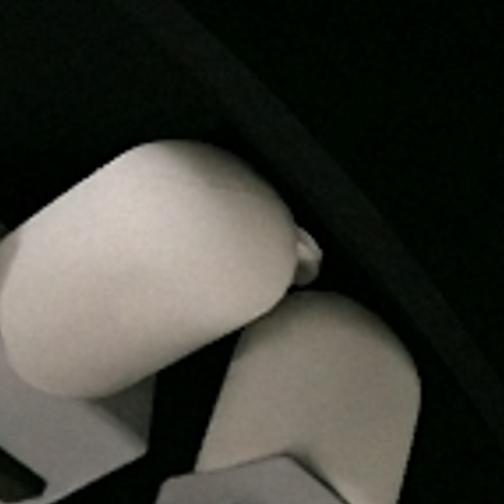

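Request:
move(target=[[0,0,0,0,0,0,-0.754,0,-0.576,-0.696,-0.754,0,-0.576,-0.696,-0.754,0,-0.576,-0.696,-0.714,-0.678,-0.226,-0.168,0.4,-0.6, 0,0,0,0,0,0, -0.965,0,0.93,0.75, -0.085,-0.03,0.660,-0.98, -0.965,0,0.93,0.75, 0.715,-0.678,0.281,-0.168, 0.4,-0.85]], speed=0.02, cameras=["cam_right_wrist"])

Request:
zoom_image(camera="cam_right_wrist", region=[340, 120, 440, 220])

Scene clock: 277.07 s.
left_arm: end_effector_position=(+0.7948, -0.3556, +0.1809) hand_goal=(-0.754, +0.000, -0.576, -0.696, -0.754, +0.000, -0.576, -0.696, -0.754, +0.000, -0.576, -0.696, -0.714, -0.678, -0.226, -0.168) hand_measured=(-0.754, +0.000, -0.576, -0.696, -0.754, +0.000, -0.576, -0.696, -0.754, +0.000, -0.576, -0.696, -0.714, -0.678, -0.224, -0.168) hand_current_ma=(+1, +0, -1, +0, +0, +0, -1, +0, +1, +0, -1, +0, +0, +1, +3, +0) hand_state=(goal, goal, goal, goal, goal, goal, goal, goal, goal, goal, goal, goal, goal, goal, goal, goal) hand_current_limit=0.40 hand_speed=-0.60 end_effector_quat_wxyz=(+0.263, +0.795, +0.540, -0.082) | right_arm: end_effector_position=(+0.5863, +0.0149, +0.0222) hand_goal=(-0.966, +0.000, +0.930, +0.750, -0.086, -0.030, +0.660, -0.980, -0.966, +0.000, +0.930, +0.750, +0.714, -0.678, +0.280, -0.168) hand_measured=(-0.960, +0.000, +0.916, +0.736, -0.082, +0.000, +0.662, -0.978, -0.962, -0.002, +0.916, +0.736, +0.690, -0.686, +0.278, -0.168) hand_current_ma=(+11, +0, -29, -29, +6, +66, +3, +3, +7, -2, -29, -32, -58, -18, -2, +0) hand_state=(goal, goal, goal, goal, goal, blocked, goal, goal, goal, goal, goal, goal, blocked, goal, goal, goal) hand_current_limit=0.40 hand_speed=-0.85 end_effector_quat_wxyz=(-0.283, +0.607, +0.674, -0.314)
Joint positions: left_arm=[2.995 -2.207 -1.392 -0.854 1.071 0.164] | right_arm=[-0.119 -0.861 1.321 -1.172 -1.741 -0.145]
Joint torques (N m): left_arm=[-0.82 46.81 31.07 4.57 -1.89 1.72] | right_arm=[-12.19 -53.71 -4.48 -2.25 -1.45 -1.16]
Wrist force (N): left_arm=[-0.2 -0.4 0.0] | right_arm=[1.7 -2.5 -0.8]
Wrist torque (N m): left_arm=[-0.06 0.03 0.00] | right_arm=[-0.03 -0.23 0.20]
Wrist force, peak (N): left_arm=[-0.1 -0.4 0.0] | right_arm=[2.1 -3.3 -1.1]
Hand target: left_arm +0.7948, -0.3556, +0.1809; +0.263, +0.795, +0.540, -0.082 | right_arm +0.5863, +0.0149, +0.0222; -0.283, +0.607, +0.674, -0.314
Off the commanded pose: left_arm 0.000 m, 0 deg | right_arm 0.000 m, 0 deg.
move: done
camera_calibration:
cam_right_wrist: T_world_to_cam=[[0.481954, -0.734299, -0.478042, -0.228915], [0.37501, -0.320222, 0.869957, -0.301703], [-0.791889, -0.59855, 0.121037, 0.588371], [0, 0, 0, 1]] pos_world=[0.689393, 0.0874651, 0.0818225]
Images, in order (width x height): cam_right_wrist 616x616.

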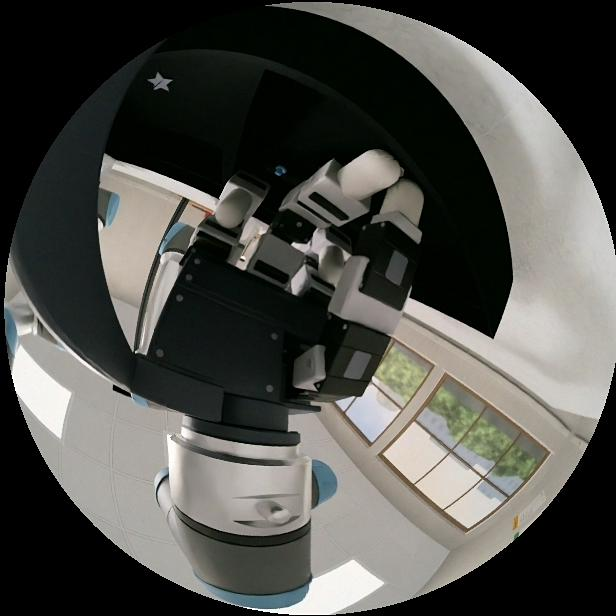

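Scaled by 5.040 from the camera's 616x616 image, which has a finer 880x880 frame.

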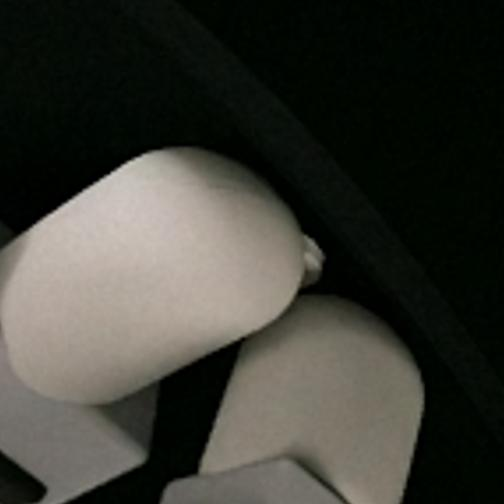

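Request:
move(target=[[0,0,0,0,0,0,-0.754,0,-0.576,-0.696,-0.754,0,-0.576,-0.696,-0.754,0,-0.576,-0.696,-0.714,-0.678,-0.226,-0.168,0.4,-0.6, 0,0,0,0,0,0, -0.965,0,0.93,0.75, -0.085,-0.09,0.660,-0.98, -0.965,0,0.93,0.75, 0.735,-0.678,0.281,-0.168, 0.4,-0.8],[0,0,0,0,0,0,-0.754,0,-0.576,-0.696,-0.754,0,-0.576,-0.696,-0.754,0,-0.576,-0.696,-0.714,-0.678,-0.226,-0.168,0.4,-0.6, 0,0,0.025,0,0,0, -0.965,0,0.93,0.75, -0.085,-0.09,0.660,-0.98, -0.965,0,0.93,0.75, 0.735,-0.678,0.281,-0.168, 0.4,-0.8]], speed=0.02, cameras=["cam_right_wrist"])

Request:
zoom_image(camera="cam_right_wrist", region=[340, 120, 440, 220])

Scene clock: 279.20 s.
left_arm: end_effector_position=(+0.7948, -0.3556, +0.1809) hand_goal=(-0.754, +0.000, -0.576, -0.696, -0.754, +0.000, -0.576, -0.696, -0.754, +0.000, -0.576, -0.696, -0.714, -0.678, -0.226, -0.168) hand_measured=(-0.754, +0.000, -0.576, -0.696, -0.754, +0.000, -0.576, -0.696, -0.754, +0.000, -0.576, -0.696, -0.714, -0.678, -0.224, -0.168) hand_current_ma=(+1, +0, -1, +0, +0, +0, -1, +0, +1, +0, -1, +0, +0, +1, +3, +0) hand_state=(goal, goal, goal, goal, goal, goal, goal, goal, goal, goal, goal, goal, goal, goal, goal, goal) hand_current_limit=0.40 hand_speed=-0.60 end_effector_quat_wxyz=(+0.263, +0.795, +0.540, -0.082) | right_arm: end_effector_position=(+0.5863, +0.0149, +0.0371) hand_goal=(-0.966, +0.000, +0.930, +0.750, -0.086, -0.090, +0.660, -0.980, -0.966, +0.000, +0.930, +0.750, +0.734, -0.678, +0.280, -0.168) hand_measured=(-0.960, +0.000, +0.916, +0.736, -0.080, -0.072, +0.664, -0.978, -0.962, -0.002, +0.916, +0.736, +0.698, -0.692, +0.280, -0.168) hand_current_ma=(+11, +0, -29, -29, +11, +34, +6, +4, +7, -2, -29, -32, -103, -40, +1, +0) hand_state=(goal, goal, goal, goal, goal, goal, goal, goal, goal, goal, goal, goal, blocked, goal, goal, goal) hand_current_limit=0.40 hand_speed=-0.80 end_effector_quat_wxyz=(-0.283, +0.607, +0.674, -0.314)
Joint positions: left_arm=[2.995 -2.207 -1.392 -0.854 1.071 0.164] | right_arm=[-0.119 -0.876 1.307 -1.142 -1.741 -0.145]
Joint torques (N m): left_arm=[0.01 46.95 31.76 4.55 -1.94 1.7] | right_arm=[-12.04 -55.34 -32.57 1.48 -1.57 -1.23]
Wrist force (N): left_arm=[-0.1 -0.2 -0.1] | right_arm=[1.5 -1.6 0.2]
Wrist torque (N m): left_arm=[-0.02 0.01 0.00] | right_arm=[0.00 -0.26 0.26]
Wrist force, peak (N): left_arm=[-0.3 -0.5 -0.1] | right_arm=[2.5 -3.7 -1.5]
Hand target: left_arm +0.7948, -0.3556, +0.1809; +0.263, +0.795, +0.540, -0.082 | right_arm +0.5863, +0.0149, +0.0372; -0.283, +0.607, +0.674, -0.314
Off the commanded pose: left_arm 0.000 m, 0 deg | right_arm 0.000 m, 0 deg.
move: done
camera_calibration:
cam_right_wrist: T_world_to_cam=[[0.481954, -0.734299, -0.478042, -0.221792], [0.37501, -0.320222, 0.869957, -0.314665], [-0.791889, -0.59855, 0.121037, 0.586568], [0, 0, 0, 1]] pos_world=[0.689393, 0.0874651, 0.0967225]
Images, in order (width x height): cam_right_wrist 616x616.

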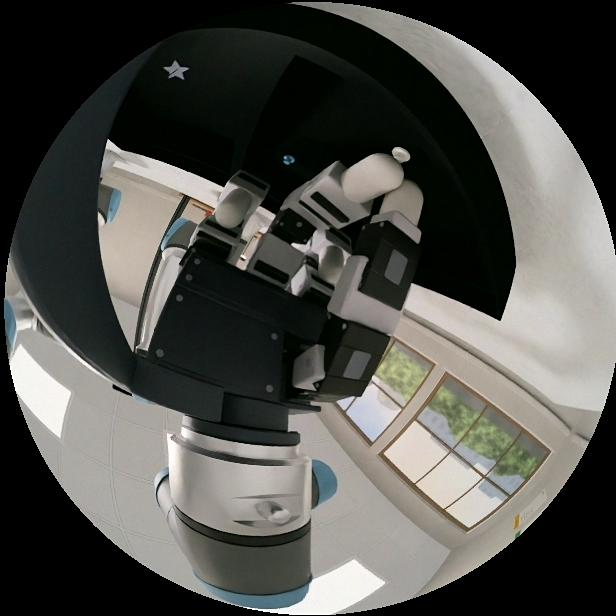

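Scaled by 5.040 from the camera's 616x616 image, which has a finer 880x880 frame.

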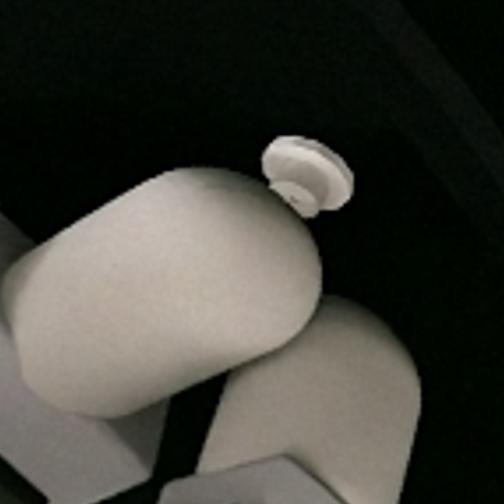

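Request:
move(target=[[0,0,0,0,0,0,-0.754,0,-0.576,-0.696,-0.754,0,-0.576,-0.696,-0.754,0,-0.576,-0.696,-0.714,-0.678,-0.226,-0.168,0.4,-0.6, 0,0,0,0,0,0, -0.965,0,0.93,0.75, -0.085,0.25,0.645,-0.98, -0.965,0,0.93,0.75, 0.643,-0.678,0.281,-0.168, 0.4,-0.6],[0,0,0,0,0,0,-0.754,0,-0.576,-0.696,-0.754,0,-0.576,-0.696,-0.754,0,-0.576,-0.696,-0.714,-0.678,-0.226,-0.168,0.4,-0.6, -0.0025,0.0015,-0.0193,0,0,0, -0.965,0,0.93,0.75, -0.085,0.25,0.645,-0.98, -0.965,0,0.93,0.75, 0.643,-0.678,0.281,-0.168, 0.4,-0.6]], speed=0.04)

Request:
move(target=[[0,0,0,0,0,0,-0.754,0,-0.576,-0.696,-0.754,0,-0.576,-0.696,-0.754,0,-0.576,-0.696,-0.714,-0.678,-0.226,-0.168,0.4,-0.6, 0,0,-0.018,0,0,0, -0.965,0,0.93,0.75, -0.085,0.25,0.645,-0.98, -0.965,0,0.93,0.75, 0.643,-0.678,0.281,-0.168, 0.4,-0.6]], speed=0.006, stop_force=4, cameras=["cam_right_wrist"])

Request:
zoom_image(camera="cam_right_wrist", region=[330, 110, 450, 230])

Scene clock: 286.67 s.
left_arm: end_effector_position=(+0.7948, -0.3556, +0.1809) hand_goal=(-0.754, +0.000, -0.576, -0.696, -0.754, +0.000, -0.576, -0.696, -0.754, +0.000, -0.576, -0.696, -0.714, -0.678, -0.226, -0.168) hand_measured=(-0.754, +0.000, -0.576, -0.696, -0.754, +0.000, -0.576, -0.696, -0.754, +0.000, -0.576, -0.696, -0.714, -0.678, -0.224, -0.168) hand_current_ma=(+1, +0, -1, +0, +0, +0, -1, +0, +1, +0, -1, +0, +0, +1, +3, +0) hand_state=(goal, goal, goal, goal, goal, goal, goal, goal, goal, goal, goal, goal, goal, goal, goal, goal) hand_current_limit=0.40 hand_speed=-0.60 end_effector_quat_wxyz=(+0.263, +0.795, +0.540, -0.082) | right_arm: end_effector_position=(+0.5849, +0.0158, +0.0257) hand_goal=(-0.966, +0.000, +0.930, +0.750, -0.086, +0.250, +0.644, -0.980, -0.966, +0.000, +0.930, +0.750, +0.642, -0.678, +0.280, -0.168) hand_measured=(-0.960, +0.000, +0.916, +0.736, -0.084, +0.246, +0.644, -0.978, -0.962, -0.002, +0.916, +0.736, +0.644, -0.680, +0.280, -0.168) hand_current_ma=(+11, +0, -29, -29, +2, -6, +0, +3, +7, -2, -29, -32, +2, -4, +1, +0) hand_state=(goal, goal, goal, goal, goal, goal, goal, goal, goal, goal, goal, goal, goal, goal, goal, goal) hand_current_limit=0.40 hand_speed=-0.60 end_effector_quat_wxyz=(-0.283, +0.607, +0.674, -0.314)
Joint positions: left_arm=[2.995 -2.207 -1.392 -0.854 1.071 0.164] | right_arm=[-0.118 -0.868 1.324 -1.167 -1.741 -0.145]
Joint torques (N m): left_arm=[-0.44 46.9 31.01 4.38 -1.98 1.68] | right_arm=[12.94 -39.16 -5.61 -2.07 0.95 1.51]
Wrist force (N): left_arm=[-0.2 0.0 0.0] | right_arm=[0.2 -1.8 0.1]
Wrist torque (N m): left_arm=[-0.01 0.04 -0.02] | right_arm=[0.04 -0.24 0.12]
Wrist force, peak (N): left_arm=[-0.4 -0.4 0.1] | right_arm=[1.3 -2.1 -0.1]
Hand target: left_arm +0.7948, -0.3556, +0.1809; +0.263, +0.795, +0.540, -0.082 | right_arm +0.5848, +0.0158, +0.0256; -0.283, +0.607, +0.674, -0.314
Off the commanded pose: left_arm 0.000 m, 0 deg | right_arm 0.000 m, 0 deg.
move: done

Scene clock: 288.70 s.
left_arm: end_effector_position=(+0.7948, -0.3556, +0.1809) hand_goal=(-0.754, +0.000, -0.576, -0.696, -0.754, +0.000, -0.576, -0.696, -0.754, +0.000, -0.576, -0.696, -0.714, -0.678, -0.226, -0.168) hand_measured=(-0.754, +0.000, -0.576, -0.696, -0.754, +0.000, -0.576, -0.696, -0.754, +0.000, -0.576, -0.696, -0.714, -0.678, -0.224, -0.168) hand_current_ma=(+1, +0, -1, +0, +0, +0, -1, +0, +1, +0, -1, +0, +0, +1, +3, +0) hand_state=(goal, goal, goal, goal, goal, goal, goal, goal, goal, goal, goal, goal, goal, goal, goal, goal) hand_current_limit=0.40 hand_speed=-0.60 end_effector_quat_wxyz=(+0.263, +0.795, +0.540, -0.082) | right_arm: end_effector_position=(+0.5849, +0.0158, +0.0218) hand_goal=(-0.966, +0.000, +0.930, +0.750, -0.086, +0.250, +0.644, -0.980, -0.966, +0.000, +0.930, +0.750, +0.642, -0.678, +0.280, -0.168) hand_measured=(-0.960, +0.000, +0.916, +0.736, -0.084, +0.246, +0.644, -0.978, -0.962, -0.002, +0.916, +0.736, +0.644, -0.680, +0.280, -0.168) hand_current_ma=(+11, +0, -29, -29, +2, -6, +0, +3, +7, -2, -29, -32, +2, -3, +1, +0) hand_state=(goal, goal, goal, goal, goal, goal, goal, goal, goal, goal, goal, goal, goal, goal, goal, goal) hand_current_limit=0.40 hand_speed=-0.60 end_effector_quat_wxyz=(-0.283, +0.607, +0.674, -0.314)
Joint positions: left_arm=[2.995 -2.207 -1.392 -0.854 1.071 0.164] | right_arm=[-0.118 -0.863 1.327 -1.175 -1.741 -0.145]
Joint torques (N m): left_arm=[-0.94 46.82 31.1 4.56 -1.93 1.81] | right_arm=[13.27 -52.21 -30.76 1.55 0.93 0.6]
Wrist force (N): left_arm=[-0.4 -0.1 0.0] | right_arm=[0.4 -5.5 -2.5]
Wrist torque (N m): left_arm=[-0.01 0.05 -0.03] | right_arm=[-0.24 -0.28 0.18]
Wrist force, peak (N): left_arm=[0.1 -0.4 -0.1] | right_arm=[0.4 -8.1 -4.4]
Hand target: left_arm +0.7948, -0.3556, +0.1809; +0.263, +0.795, +0.540, -0.082 | right_arm +0.5849, +0.0158, +0.0218; -0.283, +0.607, +0.674, -0.314 (not the last commanded pose)
Off the commanded pose: left_arm 0.000 m, 0 deg | right_arm 0.007 m, 0 deg.
move: contact (right_arm)
camera_calibration:
cam_right_wrist: T_world_to_cam=[[0.481858, -0.734372, -0.478028, -0.227651], [0.374955, -0.320264, 0.869965, -0.300463], [-0.791974, -0.598438, 0.121035, 0.587819], [0, 0, 0, 1]] pos_world=[0.687893, 0.0883651, 0.0814225]
Images, in order (width x height): cam_right_wrist 616x616.

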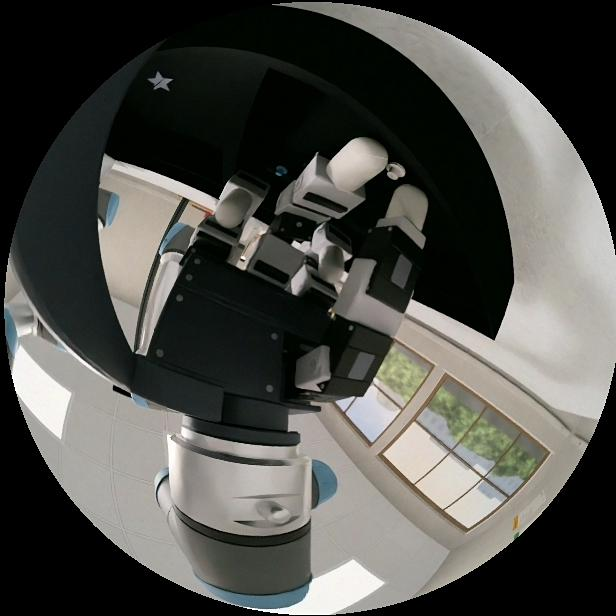

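Scaled by 4.200 from the camera's 616x616 image, which has a finer 880x880 frame.

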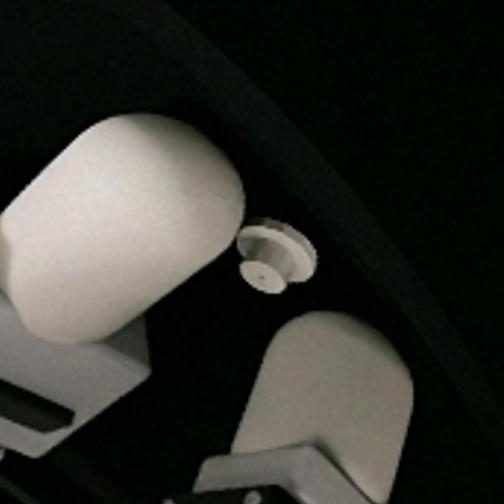

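Request:
move(target=[[0,0,0,0,0,0,-0.754,0,-0.576,-0.696,-0.754,0,-0.576,-0.696,-0.754,0,-0.576,-0.696,-0.714,-0.678,-0.226,-0.168,0.4,-0.6, -0.0015,0,0.0004,0,0,0, -0.965,0,0.93,0.75, -0.085,0.25,0.645,-0.98, -0.965,0,0.93,0.75, 0.643,-0.678,0.281,-0.168, 0.4,-0.7],[0,0,0,0,0,0,-0.754,0,-0.576,-0.696,-0.754,0,-0.576,-0.696,-0.754,0,-0.576,-0.696,-0.714,-0.678,-0.226,-0.168,0.4,-0.6, -0.0015,0,0.0004,0,0,0, -0.965,0,0.93,0.75, -0.085,0.13,0.645,-0.98, -0.965,0,0.93,0.75, 0.676,-0.678,0.281,-0.168, 0.4,-0.7]], speed=0.02, cameras=["cam_right_wrist"])

Request:
zoom_image(camera="cam_right_wrist", region=[340, 120, 440, 220])

Scene clock: 290.77 s.
left_arm: end_effector_position=(+0.7948, -0.3556, +0.1809) hand_goal=(-0.754, +0.000, -0.576, -0.696, -0.754, +0.000, -0.576, -0.696, -0.754, +0.000, -0.576, -0.696, -0.714, -0.678, -0.226, -0.168) hand_measured=(-0.754, +0.000, -0.576, -0.696, -0.754, +0.000, -0.576, -0.696, -0.754, +0.000, -0.576, -0.696, -0.714, -0.678, -0.224, -0.168) hand_current_ma=(+1, +0, -1, +0, +0, +0, -1, +0, +1, +0, -1, +0, +0, +1, +3, +0) hand_state=(goal, goal, goal, goal, goal, goal, goal, goal, goal, goal, goal, goal, goal, goal, goal, goal) hand_current_limit=0.40 hand_speed=-0.60 end_effector_quat_wxyz=(+0.263, +0.795, +0.540, -0.082) | right_arm: end_effector_position=(+0.5840, +0.0158, +0.0220) hand_goal=(-0.966, +0.000, +0.930, +0.750, -0.086, +0.130, +0.644, -0.980, -0.966, +0.000, +0.930, +0.750, +0.676, -0.678, +0.280, -0.168) hand_measured=(-0.960, +0.000, +0.916, +0.736, -0.084, +0.132, +0.644, -0.978, -0.960, -0.002, +0.916, +0.736, +0.648, -0.684, +0.278, -0.168) hand_current_ma=(+11, +0, -29, -29, +2, +3, +0, +3, +12, -2, -29, -31, -71, -11, -4, +0) hand_state=(goal, goal, goal, goal, goal, goal, goal, goal, goal, goal, goal, goal, blocked, goal, goal, goal) hand_current_limit=0.40 hand_speed=-0.70 end_effector_quat_wxyz=(-0.283, +0.607, +0.674, -0.314)
Joint positions: left_arm=[2.995 -2.207 -1.392 -0.854 1.071 0.164] | right_arm=[-0.118 -0.866 1.331 -1.176 -1.741 -0.145]
Joint torques (N m): left_arm=[-0.71 46.87 31.96 4.48 -1.93 1.67] | right_arm=[-12.06 -53.11 -3.75 -2.01 -1.08 -1.54]
Wrist force (N): left_arm=[-0.1 -0.3 0.0] | right_arm=[0.7 -2.5 -1.0]
Wrist torque (N m): left_arm=[-0.04 0.01 0.00] | right_arm=[-0.06 -0.25 0.24]
Wrist force, peak (N): left_arm=[-0.2 -0.4 0.0] | right_arm=[0.4 -6.1 -2.8]
Hand target: left_arm +0.7948, -0.3556, +0.1809; +0.263, +0.795, +0.540, -0.082 | right_arm +0.5840, +0.0158, +0.0220; -0.283, +0.607, +0.674, -0.314
Off the commanded pose: left_arm 0.000 m, 0 deg | right_arm 0.000 m, 0 deg.
move: done
camera_calibration:
cam_right_wrist: T_world_to_cam=[[0.481954, -0.734299, -0.478042, -0.227193], [0.37501, -0.320222, 0.869957, -0.30034], [-0.791889, -0.59855, 0.121037, 0.587033], [0, 0, 0, 1]] pos_world=[0.686993, 0.0883651, 0.0816225]
Images, in order (width x height): cam_right_wrist 616x616.

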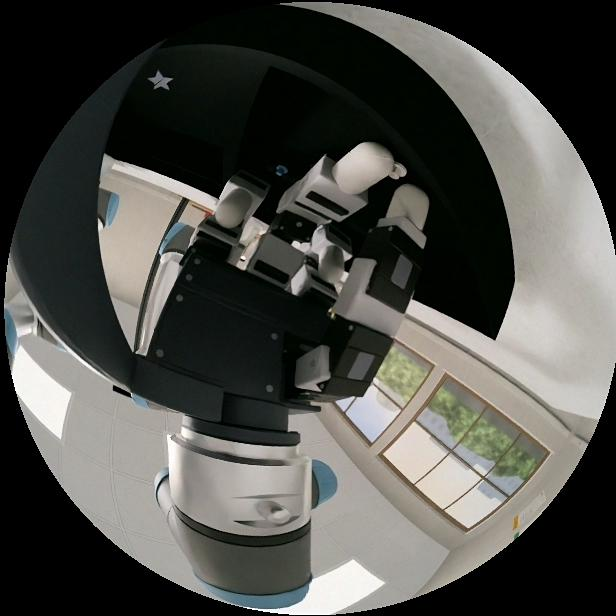

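Scaled by 5.040 from the camera's 616x616 image, which has a finer 880x880 frame.

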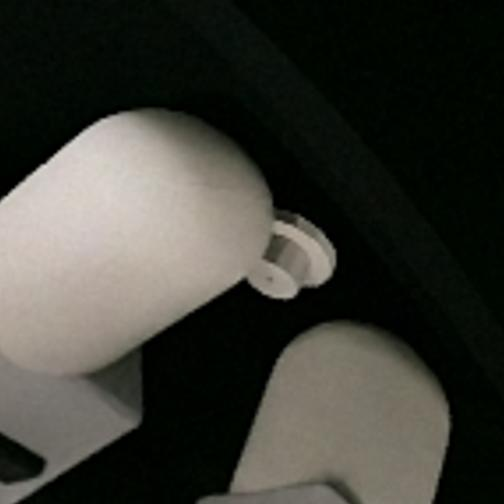

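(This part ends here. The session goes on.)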